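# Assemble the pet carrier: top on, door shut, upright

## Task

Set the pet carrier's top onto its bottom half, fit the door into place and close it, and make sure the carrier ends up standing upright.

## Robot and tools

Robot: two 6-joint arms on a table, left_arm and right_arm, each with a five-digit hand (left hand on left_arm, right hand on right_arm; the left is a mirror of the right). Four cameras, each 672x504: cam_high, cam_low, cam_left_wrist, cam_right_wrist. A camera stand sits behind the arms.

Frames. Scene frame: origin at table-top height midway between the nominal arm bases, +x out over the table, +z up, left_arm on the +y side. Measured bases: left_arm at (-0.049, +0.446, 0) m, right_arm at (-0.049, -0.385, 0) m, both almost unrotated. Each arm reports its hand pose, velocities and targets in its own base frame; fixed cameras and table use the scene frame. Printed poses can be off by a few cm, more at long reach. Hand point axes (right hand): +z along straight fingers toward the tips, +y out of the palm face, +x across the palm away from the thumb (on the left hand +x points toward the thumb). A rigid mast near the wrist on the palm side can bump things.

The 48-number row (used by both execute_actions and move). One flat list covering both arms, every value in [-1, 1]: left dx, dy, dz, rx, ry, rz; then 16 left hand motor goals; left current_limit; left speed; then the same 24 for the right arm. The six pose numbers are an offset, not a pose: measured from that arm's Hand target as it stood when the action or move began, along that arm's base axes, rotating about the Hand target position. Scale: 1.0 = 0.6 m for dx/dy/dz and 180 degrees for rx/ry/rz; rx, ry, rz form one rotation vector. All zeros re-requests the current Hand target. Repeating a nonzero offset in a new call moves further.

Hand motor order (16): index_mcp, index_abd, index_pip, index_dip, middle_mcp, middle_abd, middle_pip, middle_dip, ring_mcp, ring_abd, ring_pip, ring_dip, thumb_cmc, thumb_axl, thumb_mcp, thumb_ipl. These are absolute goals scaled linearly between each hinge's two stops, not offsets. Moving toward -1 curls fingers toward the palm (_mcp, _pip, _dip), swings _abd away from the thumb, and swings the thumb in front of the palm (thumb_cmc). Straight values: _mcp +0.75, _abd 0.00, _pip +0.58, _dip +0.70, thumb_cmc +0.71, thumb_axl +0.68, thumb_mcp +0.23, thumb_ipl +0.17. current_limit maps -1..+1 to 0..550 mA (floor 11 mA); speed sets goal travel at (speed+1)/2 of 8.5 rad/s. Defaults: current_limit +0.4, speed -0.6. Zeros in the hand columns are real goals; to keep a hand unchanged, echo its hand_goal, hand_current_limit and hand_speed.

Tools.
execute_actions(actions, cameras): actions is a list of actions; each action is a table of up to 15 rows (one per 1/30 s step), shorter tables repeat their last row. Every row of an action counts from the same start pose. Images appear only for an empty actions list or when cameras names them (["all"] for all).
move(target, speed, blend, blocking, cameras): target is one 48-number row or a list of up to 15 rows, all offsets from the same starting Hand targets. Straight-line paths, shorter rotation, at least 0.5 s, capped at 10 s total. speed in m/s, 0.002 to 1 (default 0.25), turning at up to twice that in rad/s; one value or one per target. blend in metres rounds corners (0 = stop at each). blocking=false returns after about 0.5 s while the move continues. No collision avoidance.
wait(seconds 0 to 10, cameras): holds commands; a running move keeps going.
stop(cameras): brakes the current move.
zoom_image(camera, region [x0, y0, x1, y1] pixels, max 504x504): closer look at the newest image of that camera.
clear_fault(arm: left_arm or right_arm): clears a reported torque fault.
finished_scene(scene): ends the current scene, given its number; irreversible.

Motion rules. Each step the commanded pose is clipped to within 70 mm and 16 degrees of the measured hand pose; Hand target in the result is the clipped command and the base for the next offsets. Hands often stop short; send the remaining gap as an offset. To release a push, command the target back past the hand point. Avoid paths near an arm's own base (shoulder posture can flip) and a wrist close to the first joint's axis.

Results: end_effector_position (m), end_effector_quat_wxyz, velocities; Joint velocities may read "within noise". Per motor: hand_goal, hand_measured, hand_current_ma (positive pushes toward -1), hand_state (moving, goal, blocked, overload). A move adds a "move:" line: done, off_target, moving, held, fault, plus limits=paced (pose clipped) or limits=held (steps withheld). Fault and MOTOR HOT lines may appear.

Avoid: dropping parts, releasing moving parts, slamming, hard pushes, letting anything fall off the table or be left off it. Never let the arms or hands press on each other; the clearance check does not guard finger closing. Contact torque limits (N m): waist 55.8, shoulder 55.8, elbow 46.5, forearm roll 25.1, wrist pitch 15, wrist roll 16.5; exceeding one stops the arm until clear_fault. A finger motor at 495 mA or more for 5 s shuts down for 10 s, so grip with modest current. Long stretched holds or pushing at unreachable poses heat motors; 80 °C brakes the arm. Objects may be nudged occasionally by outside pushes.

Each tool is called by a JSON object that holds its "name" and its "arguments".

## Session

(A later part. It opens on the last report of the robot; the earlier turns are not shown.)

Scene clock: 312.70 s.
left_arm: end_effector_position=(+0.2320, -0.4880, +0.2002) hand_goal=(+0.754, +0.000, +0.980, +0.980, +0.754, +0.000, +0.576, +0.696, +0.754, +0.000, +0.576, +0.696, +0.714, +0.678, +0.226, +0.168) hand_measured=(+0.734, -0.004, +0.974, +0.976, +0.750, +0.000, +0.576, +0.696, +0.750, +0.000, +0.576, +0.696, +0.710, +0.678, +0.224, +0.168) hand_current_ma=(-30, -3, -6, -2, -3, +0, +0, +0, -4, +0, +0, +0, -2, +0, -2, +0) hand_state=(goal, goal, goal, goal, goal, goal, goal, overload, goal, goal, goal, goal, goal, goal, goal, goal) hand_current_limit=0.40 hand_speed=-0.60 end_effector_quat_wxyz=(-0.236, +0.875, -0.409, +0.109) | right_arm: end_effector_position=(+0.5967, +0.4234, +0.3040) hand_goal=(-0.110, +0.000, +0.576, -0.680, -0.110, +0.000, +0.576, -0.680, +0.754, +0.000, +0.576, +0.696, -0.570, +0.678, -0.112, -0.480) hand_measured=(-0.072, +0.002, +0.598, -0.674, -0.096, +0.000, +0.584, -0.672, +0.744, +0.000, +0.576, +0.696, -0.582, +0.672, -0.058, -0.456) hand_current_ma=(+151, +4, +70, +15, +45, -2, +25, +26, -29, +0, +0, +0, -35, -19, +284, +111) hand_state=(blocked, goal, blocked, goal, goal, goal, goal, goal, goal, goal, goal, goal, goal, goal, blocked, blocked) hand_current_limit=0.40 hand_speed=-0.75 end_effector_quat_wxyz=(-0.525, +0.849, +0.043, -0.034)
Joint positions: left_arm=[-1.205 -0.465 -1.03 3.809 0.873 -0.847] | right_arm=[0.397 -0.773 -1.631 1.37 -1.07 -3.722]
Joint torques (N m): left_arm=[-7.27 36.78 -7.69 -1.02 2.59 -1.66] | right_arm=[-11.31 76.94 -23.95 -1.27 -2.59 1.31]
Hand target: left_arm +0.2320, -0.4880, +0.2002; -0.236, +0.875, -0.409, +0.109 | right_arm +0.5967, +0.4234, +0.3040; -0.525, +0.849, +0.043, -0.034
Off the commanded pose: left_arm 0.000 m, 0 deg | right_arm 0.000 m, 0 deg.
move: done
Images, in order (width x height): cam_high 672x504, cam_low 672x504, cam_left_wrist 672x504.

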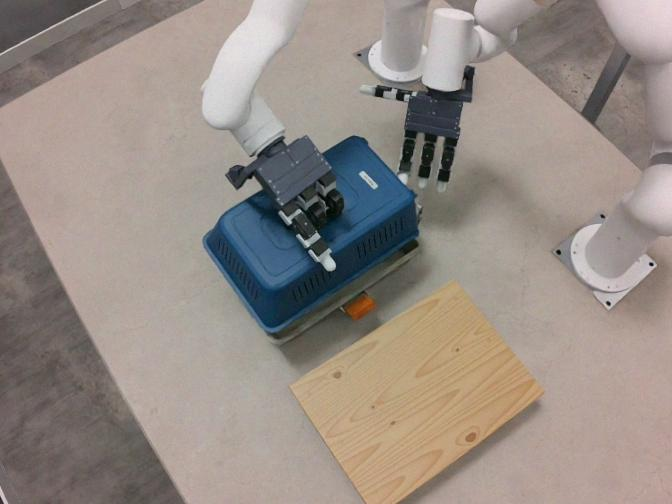

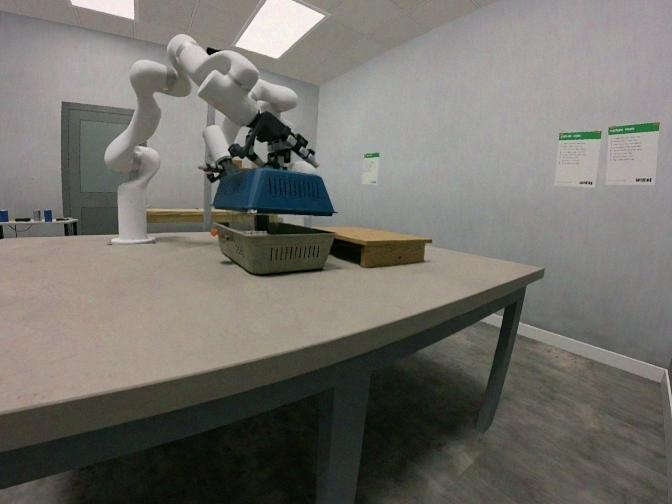

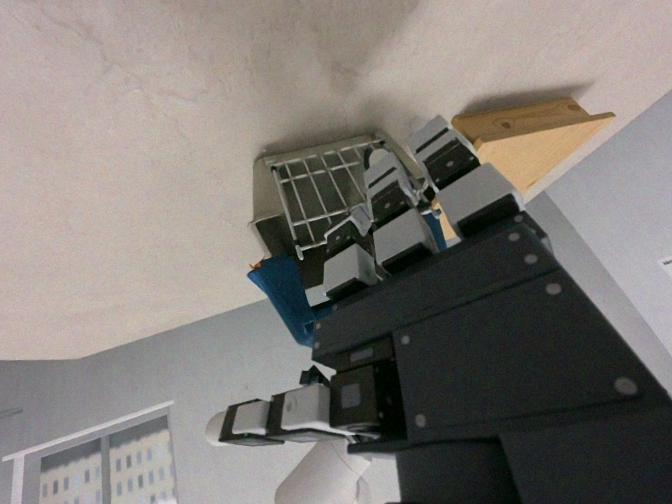

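{"name": "move", "arguments": {"target": [-0.005,0,0,0,0,0,0.753,0,0.98,0.98,0.754,0,0.576,0.696,0.754,0,0.576,0.696,0.714,0.678,0.226,0.168,0.4,-0.6,0,0,-0.05,0,0,0,-0.11,0,0.576,-0.68,-0.11,0,0.576,-0.68,0.753,0,0.576,0.696,-0.571,0.678,-0.112,-0.481,0.4,-0.75], "speed": 0.05, "cameras": ["cam_low","cam_left_wrist","cam_high"]}}

{"name": "zoom_image", "arguments": {"camera": "cam_low", "region": [205, 175, 285, 255]}}

{"name": "zoom_image", "arguments": {"camera": "cam_low", "region": [270, 175, 350, 255]}}

{"name": "zoom_image", "arguments": {"camera": "cam_high", "region": [265, 285, 325, 350]}}

{"name": "zoom_image", "arguments": {"camera": "cam_high", "region": [370, 225, 430, 290]}}

{"name": "zoom_image", "arguments": {"camera": "cam_high", "region": [200, 220, 300, 350]}}

{"name": "zoom_image", "arguments": {"camera": "cam_high", "region": [340, 140, 440, 270]}}

Scene clock: 324.37 s.
left_arm: end_effector_position=(+0.2290, -0.4880, +0.2002) hand_goal=(+0.754, +0.000, +0.980, +0.980, +0.754, +0.000, +0.576, +0.696, +0.754, +0.000, +0.576, +0.696, +0.714, +0.678, +0.226, +0.168) hand_measured=(+0.734, -0.004, +0.974, +0.976, +0.750, +0.000, +0.576, +0.696, +0.750, +0.000, +0.576, +0.696, +0.710, +0.678, +0.224, +0.168) hand_current_ma=(-30, -3, -6, -2, -3, +0, +0, +0, -4, +0, +0, +0, -2, +0, -2, +0) hand_state=(goal, goal, goal, goal, goal, goal, goal, overload, goal, goal, goal, goal, goal, goal, goal, goal) hand_current_limit=0.40 hand_speed=-0.60 end_effector_quat_wxyz=(-0.236, +0.875, -0.409, +0.109) | right_arm: end_effector_position=(+0.5967, +0.4234, +0.2740) hand_goal=(-0.110, +0.000, +0.576, -0.680, -0.110, +0.000, +0.576, -0.680, +0.754, +0.000, +0.576, +0.696, -0.570, +0.678, -0.112, -0.480) hand_measured=(-0.072, +0.002, +0.598, -0.674, -0.096, +0.000, +0.584, -0.672, +0.744, +0.000, +0.576, +0.696, -0.582, +0.672, -0.058, -0.456) hand_current_ma=(+150, +5, +70, +15, +46, -2, +25, +26, -29, +0, +0, +0, -35, -19, +282, +111) hand_state=(blocked, goal, blocked, goal, goal, goal, goal, goal, goal, goal, goal, goal, goal, goal, blocked, blocked) hand_current_limit=0.40 hand_speed=-0.75 end_effector_quat_wxyz=(-0.525, +0.849, +0.043, -0.034)
Joint positions: left_arm=[-1.21 -0.462 -1.026 3.807 0.873 -0.85] | right_arm=[0.397 -0.806 -1.613 1.397 -1.061 -3.779]
Joint torques (N m): left_arm=[-9.1 36.71 -7.28 -1.21 2.75 -1.8] | right_arm=[-10.75 46.93 -14.24 2.93 0.85 -1.04]
Hand target: left_arm +0.2290, -0.4880, +0.2002; -0.236, +0.875, -0.409, +0.109 | right_arm +0.5967, +0.4234, +0.2740; -0.525, +0.849, +0.043, -0.034
Off the commanded pose: left_arm 0.000 m, 0 deg | right_arm 0.000 m, 0 deg.
move: done
Images, in order (width x height): cam_high 672x504, cam_low 672x504, cam_left_wrist 672x504.

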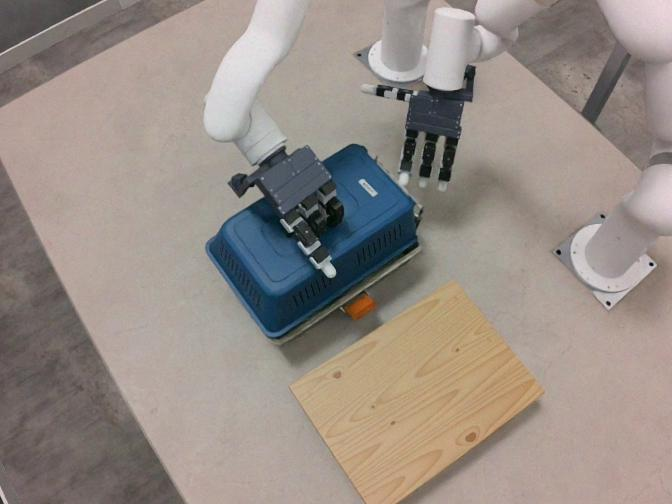

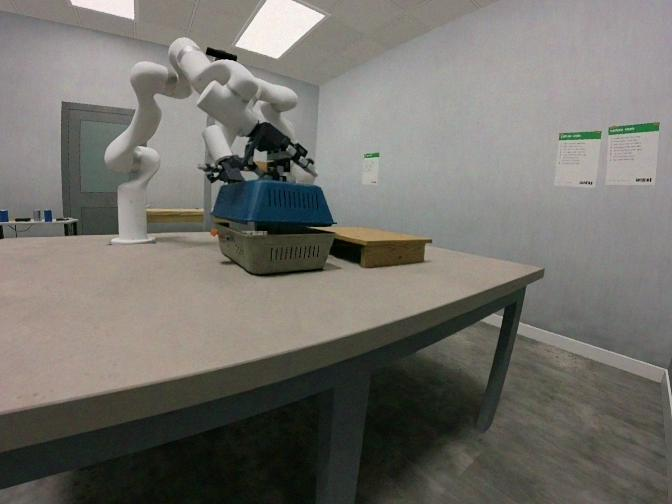

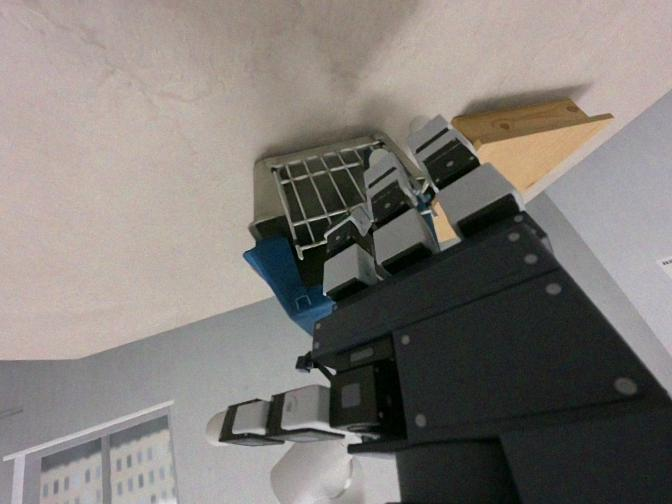

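Scaled by 6.300 from the camera's 672x504 image, which has a finer 960x720 frame.

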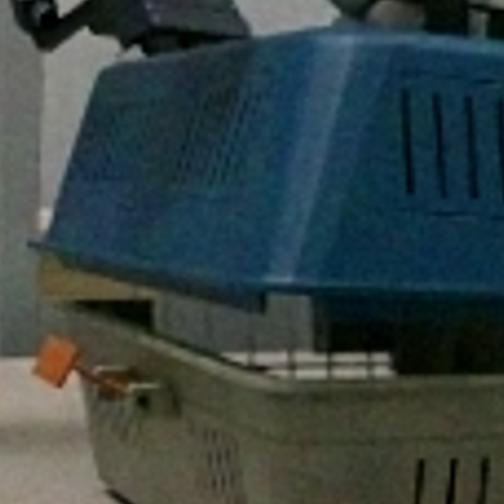

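Scaled by 6.300 from the camera's 672x504 image, which has a finer 960x720 frame.

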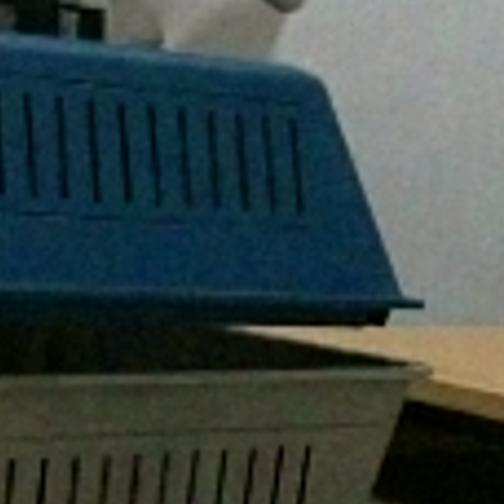

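Scaled by 7.754 from the camera's 672x504 image, which has a finer 960x720 frame.

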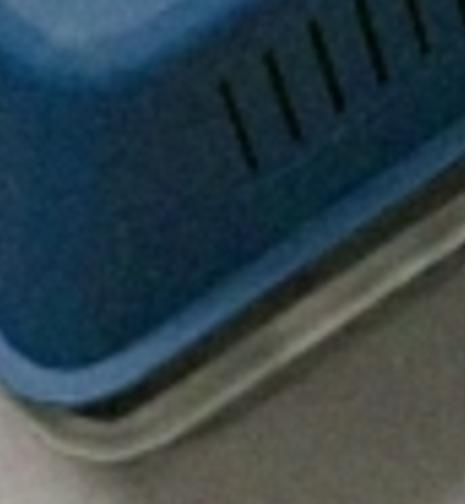

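Scaled by 7.754 from the camera's 672x504 image, which has a finer 960x720 frame.

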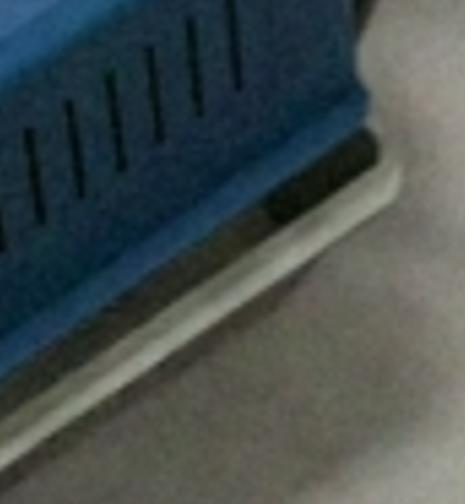

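Scaled by 3.877 from the camera's 672x504 image, which has a finer 960x720 frame.

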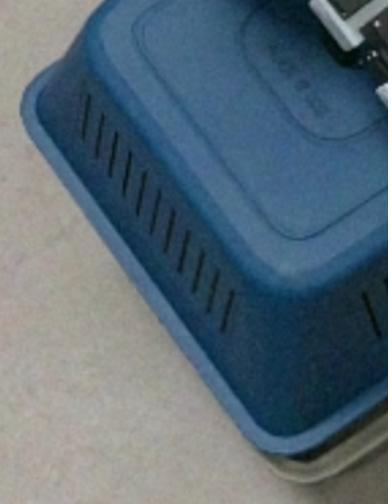

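Scaled by 3.877 from the camera's 672x504 image, which has a finer 960x720 frame.

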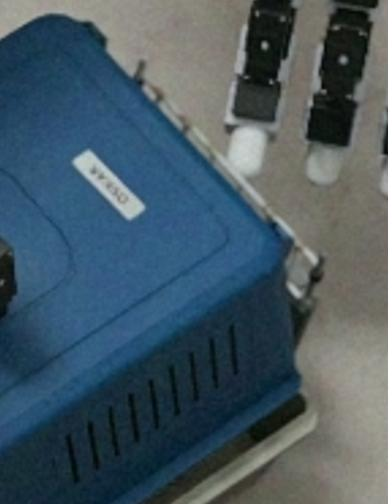

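{"name": "move", "arguments": {"target": [0,0,0,0,0,0,0.753,0,0.98,0.98,0.754,0,0.576,0.696,0.754,0,0.576,0.696,0.714,0.678,0.226,0.168,0.4,-0.6,0.0017,0.0068,0,0.0044,0.0039,-0.0044,-0.11,0,0.576,-0.68,-0.11,0,0.576,-0.68,0.753,0,0.576,0.696,-0.571,0.678,-0.112,-0.481,0.4,-0.75], "speed": 0.03, "cameras": ["cam_low","cam_left_wrist","cam_high"]}}

{"name": "zoom_image", "arguments": {"camera": "cam_low", "region": [235, 205, 275, 245]}}

{"name": "zoom_image", "arguments": {"camera": "cam_low", "region": [310, 205, 350, 245]}}

{"name": "zoom_image", "arguments": {"camera": "cam_low", "region": [200, 200, 240, 240]}}

{"name": "zoom_image", "arguments": {"camera": "cam_high", "region": [265, 285, 325, 350]}}

{"name": "zoom_image", "arguments": {"camera": "cam_high", "region": [370, 225, 430, 290]}}

Scene clock: 336.20 s.
left_arm: end_effector_position=(+0.2290, -0.4880, +0.2002) hand_goal=(+0.754, +0.000, +0.980, +0.980, +0.754, +0.000, +0.576, +0.696, +0.754, +0.000, +0.576, +0.696, +0.714, +0.678, +0.226, +0.168) hand_measured=(+0.734, -0.004, +0.974, +0.976, +0.750, +0.000, +0.576, +0.696, +0.750, +0.000, +0.576, +0.696, +0.710, +0.678, +0.224, +0.168) hand_current_ma=(-30, -3, -6, -2, -3, +0, +0, +0, -4, +0, +0, +0, -2, +0, -2, +0) hand_state=(goal, goal, goal, goal, goal, goal, goal, overload, goal, goal, goal, goal, goal, goal, goal, goal) hand_current_limit=0.40 hand_speed=-0.60 end_effector_quat_wxyz=(-0.236, +0.875, -0.409, +0.109) | right_arm: end_effector_position=(+0.5978, +0.4275, +0.2740) hand_goal=(-0.110, +0.000, +0.576, -0.680, -0.110, +0.000, +0.576, -0.680, +0.754, +0.000, +0.576, +0.696, -0.570, +0.678, -0.112, -0.480) hand_measured=(-0.072, +0.002, +0.598, -0.674, -0.096, +0.000, +0.584, -0.672, +0.744, +0.000, +0.576, +0.696, -0.582, +0.672, -0.058, -0.456) hand_current_ma=(+150, +5, +70, +15, +46, -2, +25, +26, -29, +0, +0, +0, -35, -19, +282, +111) hand_state=(blocked, goal, blocked, goal, goal, goal, goal, goal, goal, goal, goal, goal, goal, goal, blocked, blocked) hand_current_limit=0.40 hand_speed=-0.75 end_effector_quat_wxyz=(-0.531, +0.846, +0.035, -0.035)
Joint positions: left_arm=[-1.21 -0.462 -1.026 3.807 0.873 -0.85] | right_arm=[0.398 -0.812 -1.617 1.418 -1.063 -3.775]
Joint torques (N m): left_arm=[-7.63 37.74 -7.7 -1.47 2.57 -1.68] | right_arm=[12.84 47.17 -24.76 2.76 -2.7 1.33]
Hand target: left_arm +0.2290, -0.4880, +0.2002; -0.236, +0.875, -0.409, +0.109 | right_arm +0.5978, +0.4275, +0.2740; -0.531, +0.846, +0.035, -0.035
Off the commanded pose: left_arm 0.000 m, 0 deg | right_arm 0.000 m, 0 deg.
move: done
Images, in order (width x height): cam_high 672x504, cam_low 672x504, cam_left_wrist 672x504.

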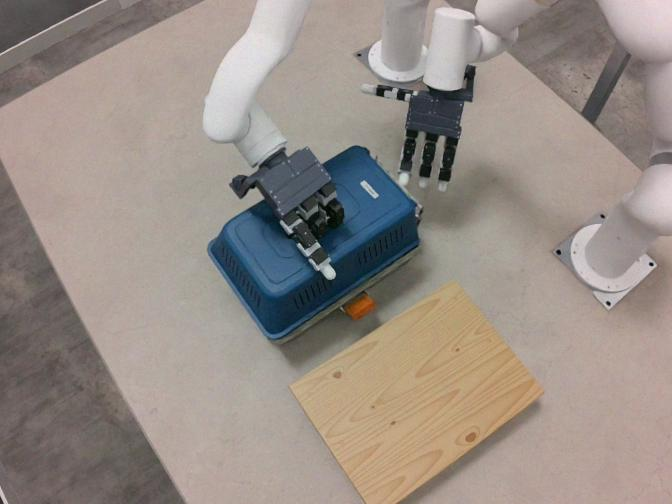

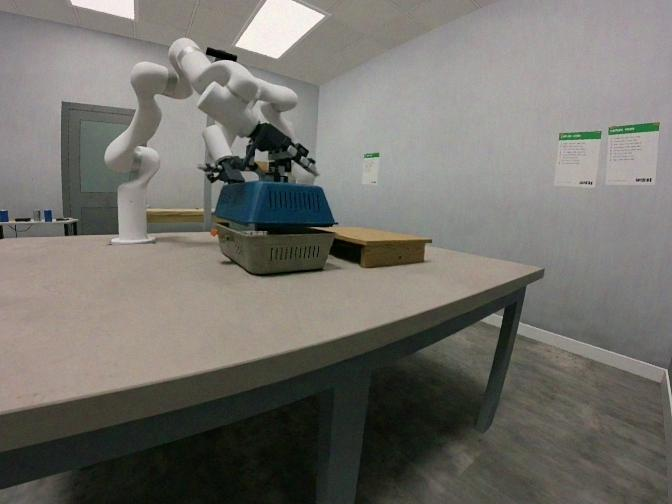

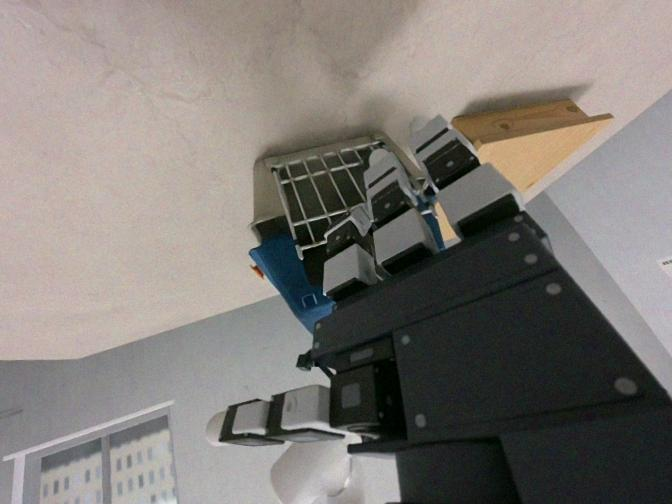

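Scaled by 12.600 from the camera's 672x504 image, which has a finer 960x720 frame.

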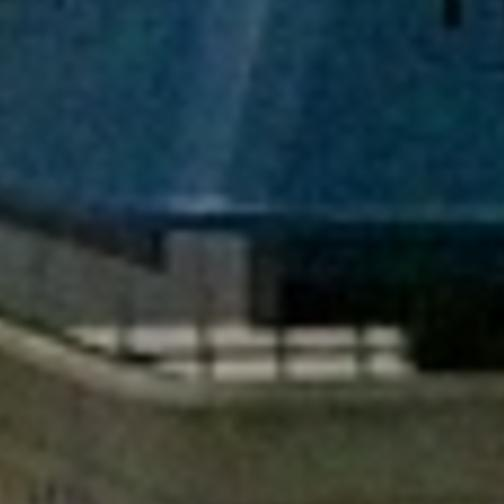

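Scaled by 12.600 from the camera's 672x504 image, which has a finer 960x720 frame.

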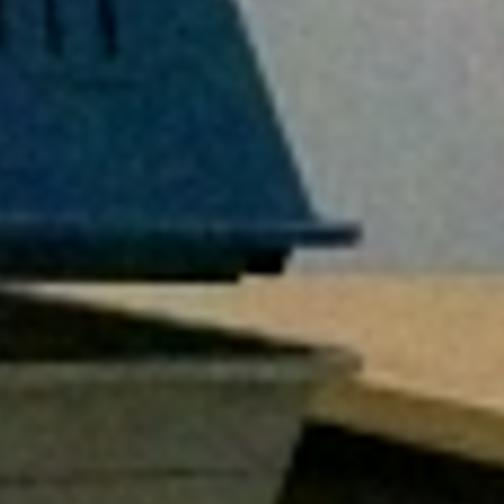

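Scaled by 12.600 from the camera's 672x504 image, which has a finer 960x720 frame.

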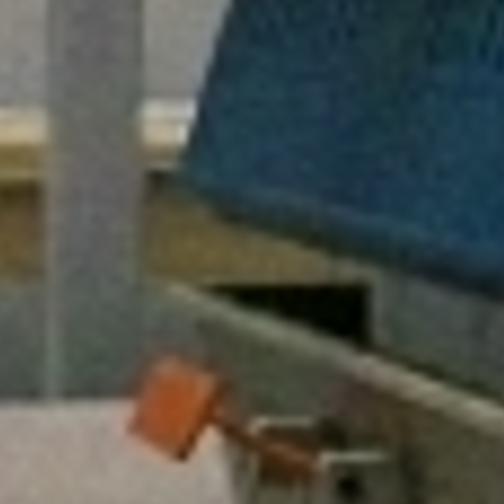

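Scaled by 7.754 from the camera's 672x504 image, which has a finer 960x720 frame.

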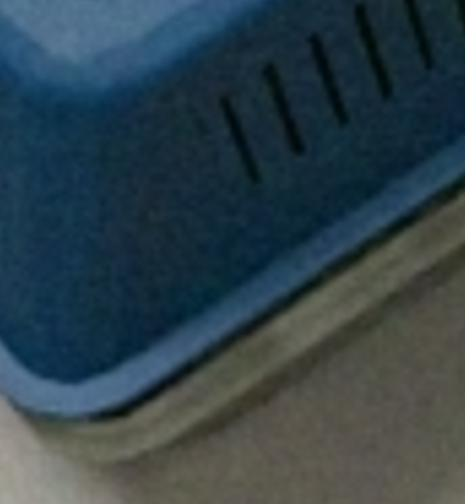

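Scaled by 7.754 from the camera's 672x504 image, which has a finer 960x720 frame.

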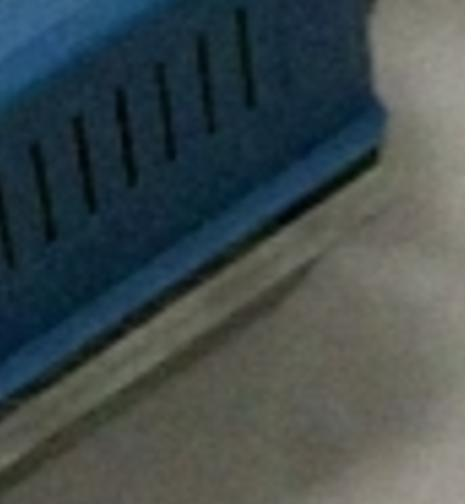

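{"name": "zoom_image", "arguments": {"camera": "cam_left_wrist", "region": [240, 120, 460, 340]}}

{"name": "zoom_image", "arguments": {"camera": "cam_high", "region": [180, 110, 440, 370]}}

Scaled by 2.291 from the camera's 672x504 image, which has a finer 960x720 frame.

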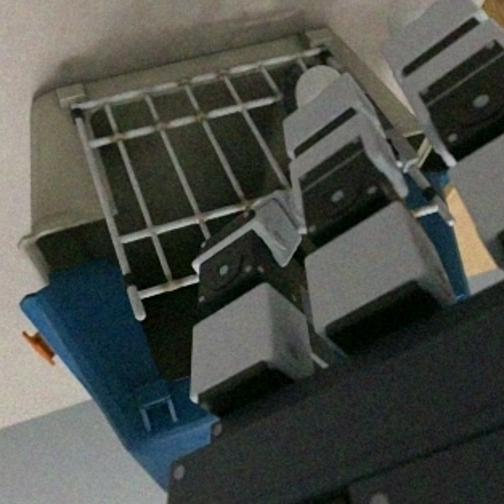

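Scaled by 1.938 from the camera's 672x504 image, which has a finer 960x720 frame.

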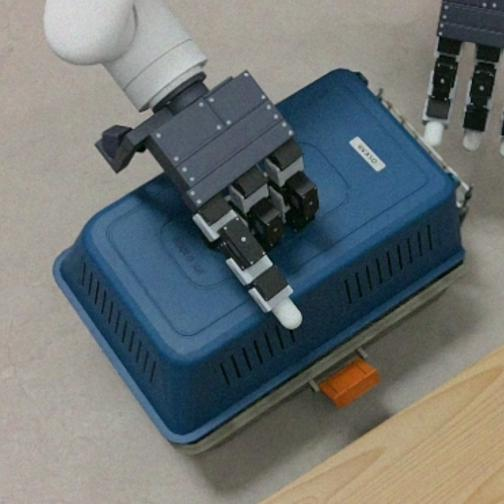

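{"name": "move", "arguments": {"target": [[0,0,0,0,0,0,0.753,0,0.98,0.98,0.754,0,0.576,0.696,0.754,0,0.576,0.696,0.714,0.678,0.226,0.168,0.4,-0.6,0,0,-0.0267,0,0,0,-0.11,0,0.576,-0.68,-0.11,0,0.576,-0.68,0.753,0,0.576,0.696,-0.571,0.678,-0.112,-0.481,0.4,-0.75],[0.0495,0,0,0,0,0,0.753,0,0.98,0.98,0.754,0,0.576,0.696,0.754,0,0.576,0.696,0.714,0.678,0.226,0.168,0.4,-0.6,0,0,-0.0267,0,0,0,-0.11,0,0.576,-0.68,-0.11,0,0.576,-0.68,0.753,0,0.576,0.696,-0.571,0.678,-0.112,-0.481,0.4,-0.75]], "speed": [0.04,0.03], "cameras": ["cam_low","cam_left_wrist","cam_high"]}}

{"name": "zoom_image", "arguments": {"camera": "cam_left_wrist", "region": [230, 110, 450, 330]}}

{"name": "zoom_image", "arguments": {"camera": "cam_left_wrist", "region": [425, 195, 465, 235]}}

{"name": "zoom_image", "arguments": {"camera": "cam_left_wrist", "region": [285, 235, 325, 275]}}

{"name": "zoom_image", "arguments": {"camera": "cam_low", "region": [235, 205, 275, 245]}}

{"name": "zoom_image", "arguments": {"camera": "cam_low", "region": [310, 205, 350, 245]}}

{"name": "zoom_image", "arguments": {"camera": "cam_low", "region": [200, 200, 240, 240]}}

Scene clock: 379.07 s.
left_arm: end_effector_position=(+0.2586, -0.4880, +0.2002) hand_goal=(+0.754, +0.000, +0.980, +0.980, +0.754, +0.000, +0.576, +0.696, +0.754, +0.000, +0.576, +0.696, +0.714, +0.678, +0.226, +0.168) hand_measured=(+0.734, -0.004, +0.974, +0.976, +0.750, +0.000, +0.576, +0.696, +0.750, +0.000, +0.576, +0.696, +0.710, +0.678, +0.224, +0.168) hand_current_ma=(-29, -2, -6, -2, -3, +0, +0, +0, -4, +0, +0, +0, -2, +0, -2, +0) hand_state=(goal, goal, goal, goal, goal, goal, goal, overload, goal, goal, goal, goal, goal, goal, goal, goal) hand_current_limit=0.40 hand_speed=-0.60 end_effector_quat_wxyz=(-0.236, +0.875, -0.409, +0.109) | right_arm: end_effector_position=(+0.5978, +0.4275, +0.2580) hand_goal=(-0.110, +0.000, +0.576, -0.680, -0.110, +0.000, +0.576, -0.680, +0.754, +0.000, +0.576, +0.696, -0.570, +0.678, -0.112, -0.480) hand_measured=(-0.072, +0.002, +0.598, -0.674, -0.096, +0.000, +0.584, -0.672, +0.744, +0.000, +0.576, +0.696, -0.582, +0.672, -0.058, -0.456) hand_current_ma=(+150, +5, +70, +15, +46, -2, +25, +26, -29, +0, +0, +0, -35, -19, +282, +111) hand_state=(blocked, goal, blocked, goal, goal, goal, goal, goal, goal, goal, goal, goal, goal, goal, blocked, blocked) hand_current_limit=0.40 hand_speed=-0.75 end_effector_quat_wxyz=(-0.531, +0.846, +0.035, -0.035)
Joint positions: left_arm=[-1.159 -0.485 -1.061 3.826 0.865 -0.813] | right_arm=[0.398 -0.831 -1.61 1.433 -1.059 -3.805]
Joint torques (N m): left_arm=[6.94 16.24 -20.64 2.04 -1.69 1.31] | right_arm=[14.07 46.79 -14.59 3.16 0.8 -0.77]
Hand target: left_arm +0.2587, -0.4880, +0.2002; -0.236, +0.875, -0.409, +0.109 | right_arm +0.5978, +0.4275, +0.2580; -0.531, +0.846, +0.035, -0.035
Off the commanded pose: left_arm 0.000 m, 0 deg | right_arm 0.000 m, 0 deg.
move: done
Images, in order (width x height): cam_high 672x504, cam_low 672x504, cam_left_wrist 672x504.

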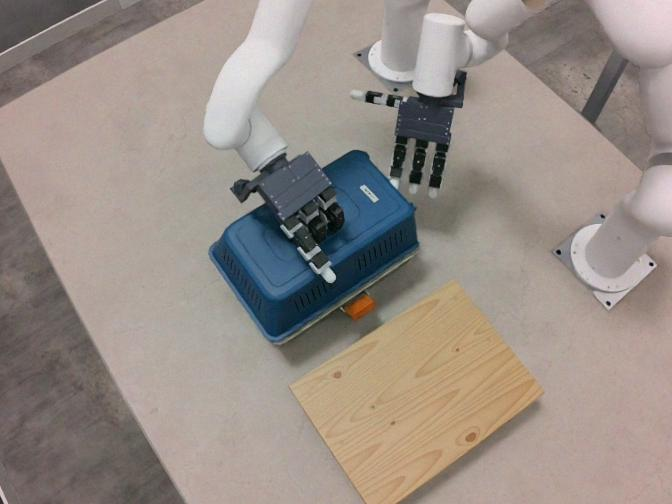

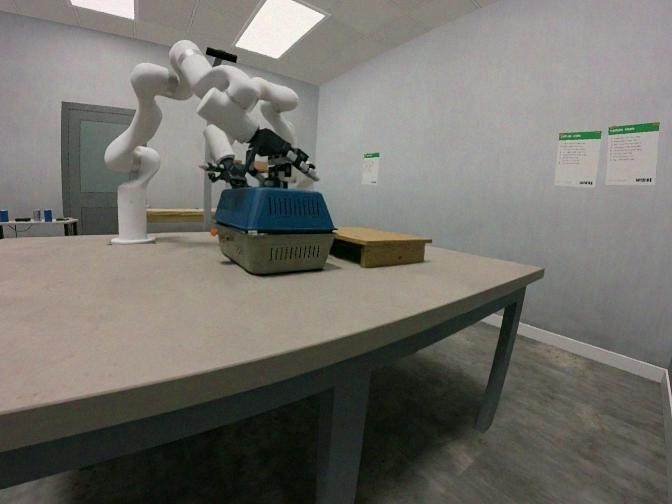

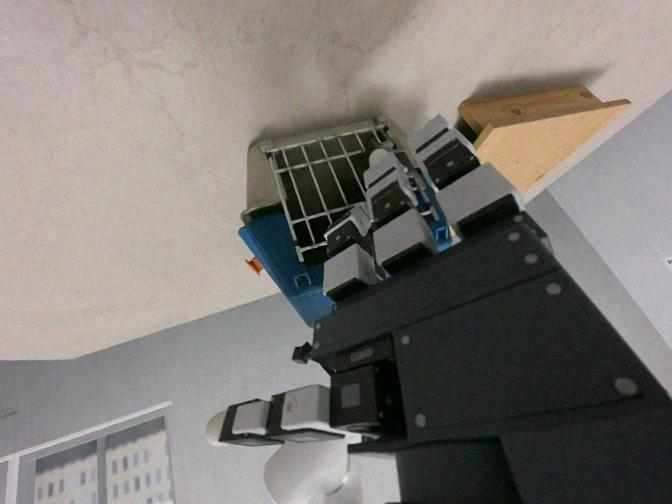

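Scaled by 2.291 from the camera's 672x504 image, which has a finer 960x720 frame.

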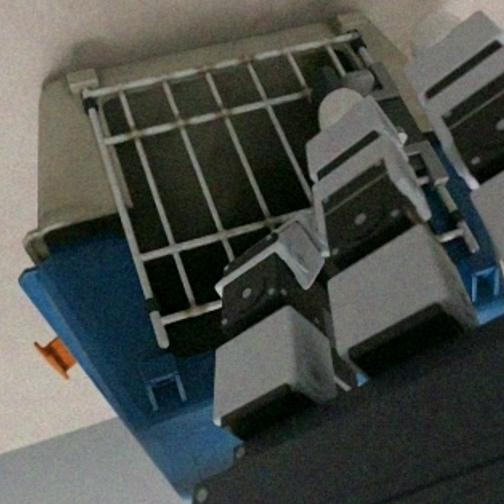

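Scaled by 12.600 from the camera's 672x504 image, which has a finer 960x720 frame.

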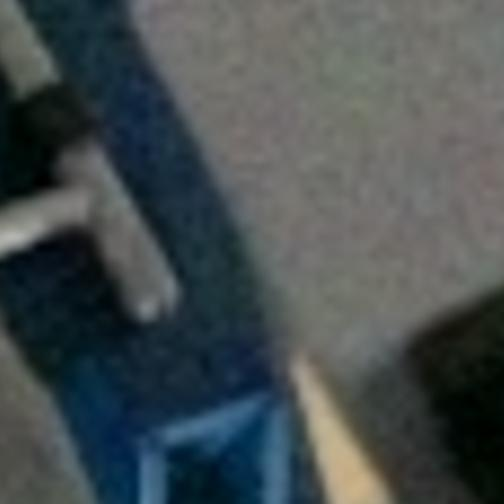

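Scaled by 12.600 from the camera's 672x504 image, which has a finer 960x720 frame.

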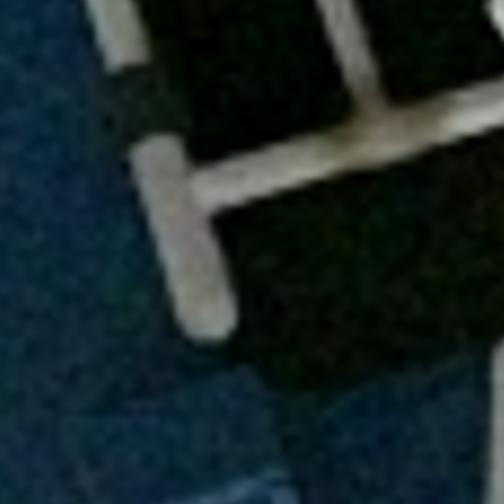

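Scaled by 12.600 from the camera's 672x504 image, which has a finer 960x720 frame.

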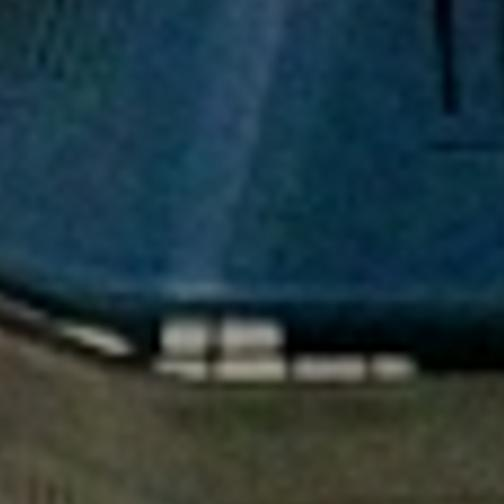

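Scaled by 12.600 from the camera's 672x504 image, which has a finer 960x720 frame.

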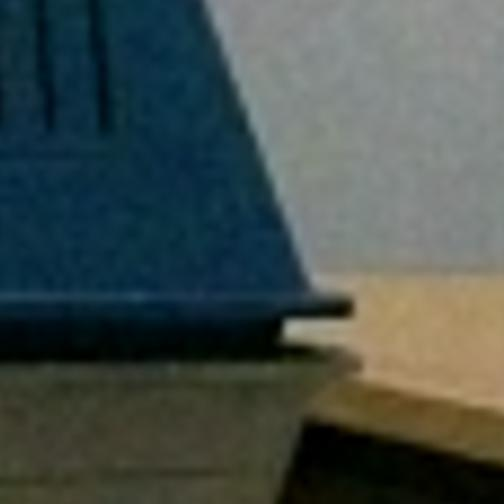

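Scaled by 12.600 from the camera's 672x504 image, which has a finer 960x720 frame.

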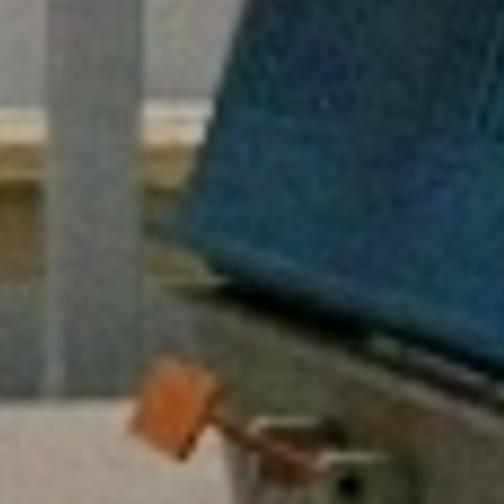

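{"name": "move", "arguments": {"target": [0,0,0,0,0,0,0.753,0,0.98,0.98,0.754,0,0.576,0.696,0.754,0,0.576,0.696,0.714,0.678,0.226,0.168,0.4,-0.6,0.0022,-0.0057,0.0067,0.0072,0.0028,0,-0.11,0,0.576,-0.68,-0.11,0,0.576,-0.68,0.753,0,0.576,0.696,-0.571,0.678,-0.112,-0.481,0.4,-0.75], "speed": 0.03, "cameras": ["cam_low","cam_left_wrist","cam_high"]}}

{"name": "zoom_image", "arguments": {"camera": "cam_left_wrist", "region": [425, 195, 465, 235]}}

{"name": "zoom_image", "arguments": {"camera": "cam_left_wrist", "region": [285, 235, 325, 275]}}

{"name": "zoom_image", "arguments": {"camera": "cam_low", "region": [235, 205, 275, 245]}}

{"name": "zoom_image", "arguments": {"camera": "cam_low", "region": [310, 205, 350, 245]}}

{"name": "zoom_image", "arguments": {"camera": "cam_low", "region": [200, 200, 240, 240]}}

{"name": "zoom_image", "arguments": {"camera": "cam_high", "region": [265, 285, 325, 350]}}

{"name": "zoom_image", "arguments": {"camera": "cam_high", "region": [370, 225, 430, 290]}}

Scene clock: 412.43 s.
left_arm: end_effector_position=(+0.2587, -0.4880, +0.2002) hand_goal=(+0.754, +0.000, +0.980, +0.980, +0.754, +0.000, +0.576, +0.696, +0.754, +0.000, +0.576, +0.696, +0.714, +0.678, +0.226, +0.168) hand_measured=(+0.734, -0.004, +0.974, +0.976, +0.750, +0.000, +0.576, +0.696, +0.750, +0.000, +0.576, +0.696, +0.710, +0.678, +0.224, +0.168) hand_current_ma=(-29, -2, -6, -2, -3, +0, +0, +0, -4, +0, +0, +0, -2, +0, -2, +0) hand_state=(goal, goal, goal, goal, goal, goal, goal, overload, goal, goal, goal, goal, goal, goal, goal, goal) hand_current_limit=0.40 hand_speed=-0.60 end_effector_quat_wxyz=(-0.236, +0.875, -0.409, +0.109) | right_arm: end_effector_position=(+0.5991, +0.4241, +0.2620) hand_goal=(-0.110, +0.000, +0.576, -0.680, -0.110, +0.000, +0.576, -0.680, +0.754, +0.000, +0.576, +0.696, -0.570, +0.678, -0.112, -0.480) hand_measured=(-0.072, +0.002, +0.598, -0.674, -0.096, +0.000, +0.584, -0.672, +0.744, +0.000, +0.576, +0.696, -0.582, +0.672, -0.058, -0.456) hand_current_ma=(+150, +5, +70, +15, +46, -2, +25, +26, -29, +0, +0, +0, -35, -19, +282, +111) hand_state=(blocked, goal, blocked, goal, goal, goal, goal, goal, goal, goal, goal, goal, goal, goal, blocked, blocked) hand_current_limit=0.40 hand_speed=-0.75 end_effector_quat_wxyz=(-0.541, +0.839, +0.033, -0.039)
Joint positions: left_arm=[-1.159 -0.485 -1.061 3.826 0.865 -0.813] | right_arm=[0.387 -0.831 -1.609 1.444 -1.084 -3.809]
Joint torques (N m): left_arm=[6.06 16.82 -20.04 1.68 -1.8 1.03] | right_arm=[-11.98 78.81 -14.21 3 -2.87 -0.87]
Hand target: left_arm +0.2587, -0.4880, +0.2002; -0.236, +0.875, -0.409, +0.109 | right_arm +0.5991, +0.4240, +0.2620; -0.541, +0.839, +0.033, -0.039
Off the commanded pose: left_arm 0.000 m, 0 deg | right_arm 0.000 m, 0 deg.
move: done
Images, in order (width x height): cam_high 672x504, cam_low 672x504, cam_left_wrist 672x504.

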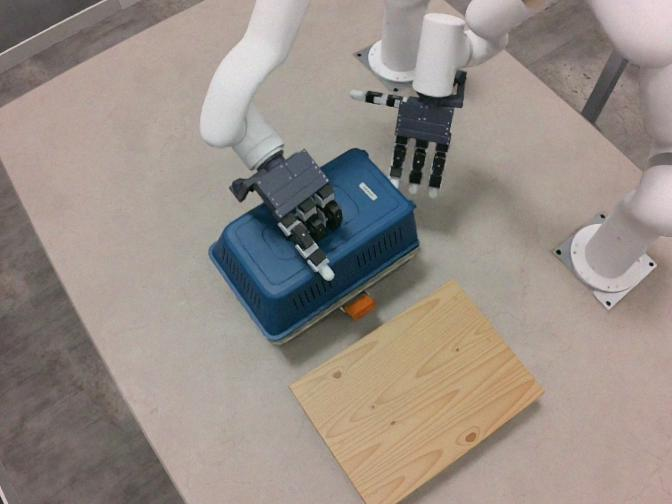

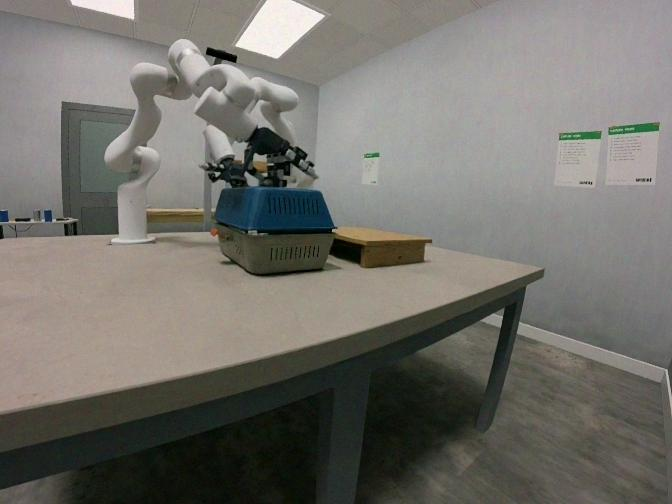

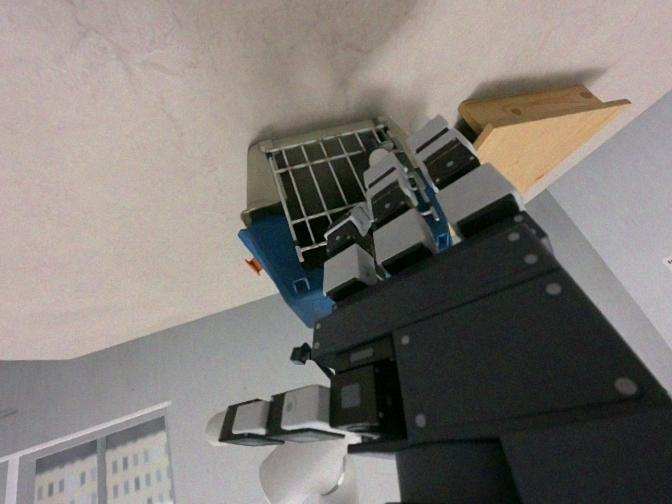

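Scaled by 12.600 from the camera's 672x504 image, which has a finer 960x720 frame.

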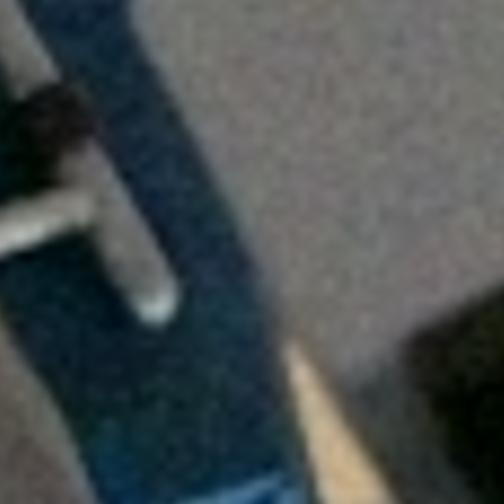

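Scaled by 12.600 from the camera's 672x504 image, which has a finer 960x720 frame.

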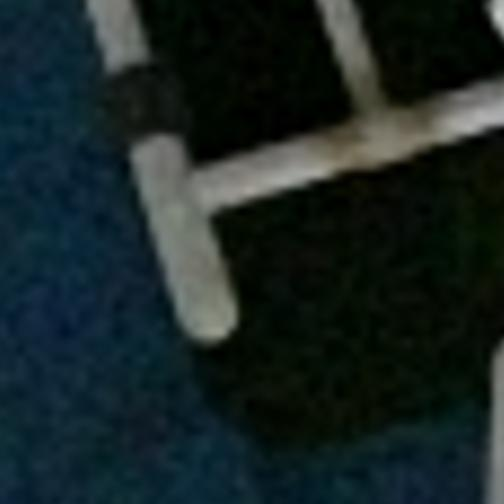

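Scaled by 12.600 from the camera's 672x504 image, which has a finer 960x720 frame.

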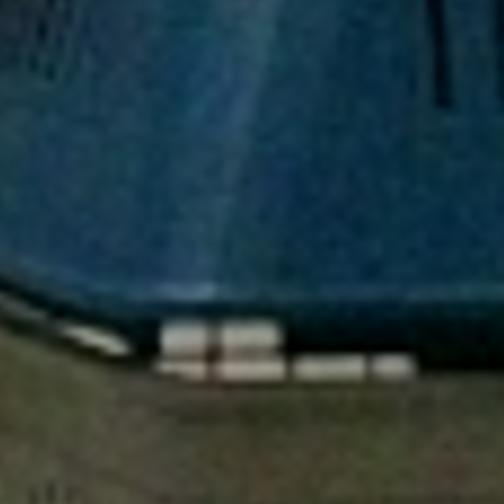

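Scaled by 12.600 from the camera's 672x504 image, which has a finer 960x720 frame.

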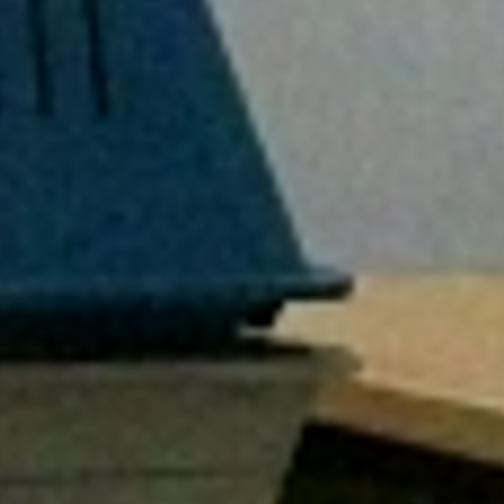

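Scaled by 12.600 from the camera's 672x504 image, which has a finer 960x720 frame.

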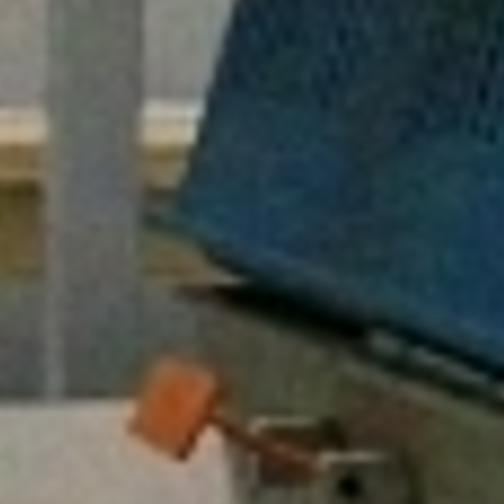

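Scaled by 7.754 from the camera's 672x504 image, which has a finer 960x720 frame.

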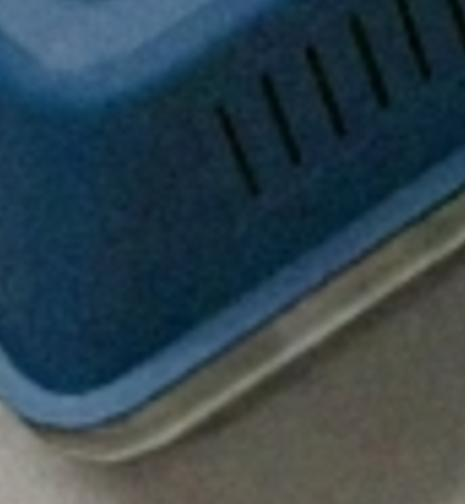

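Scaled by 7.754 from the camera's 672x504 image, which has a finer 960x720 frame.

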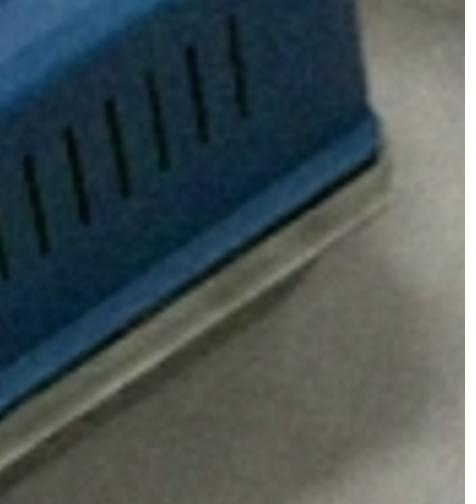

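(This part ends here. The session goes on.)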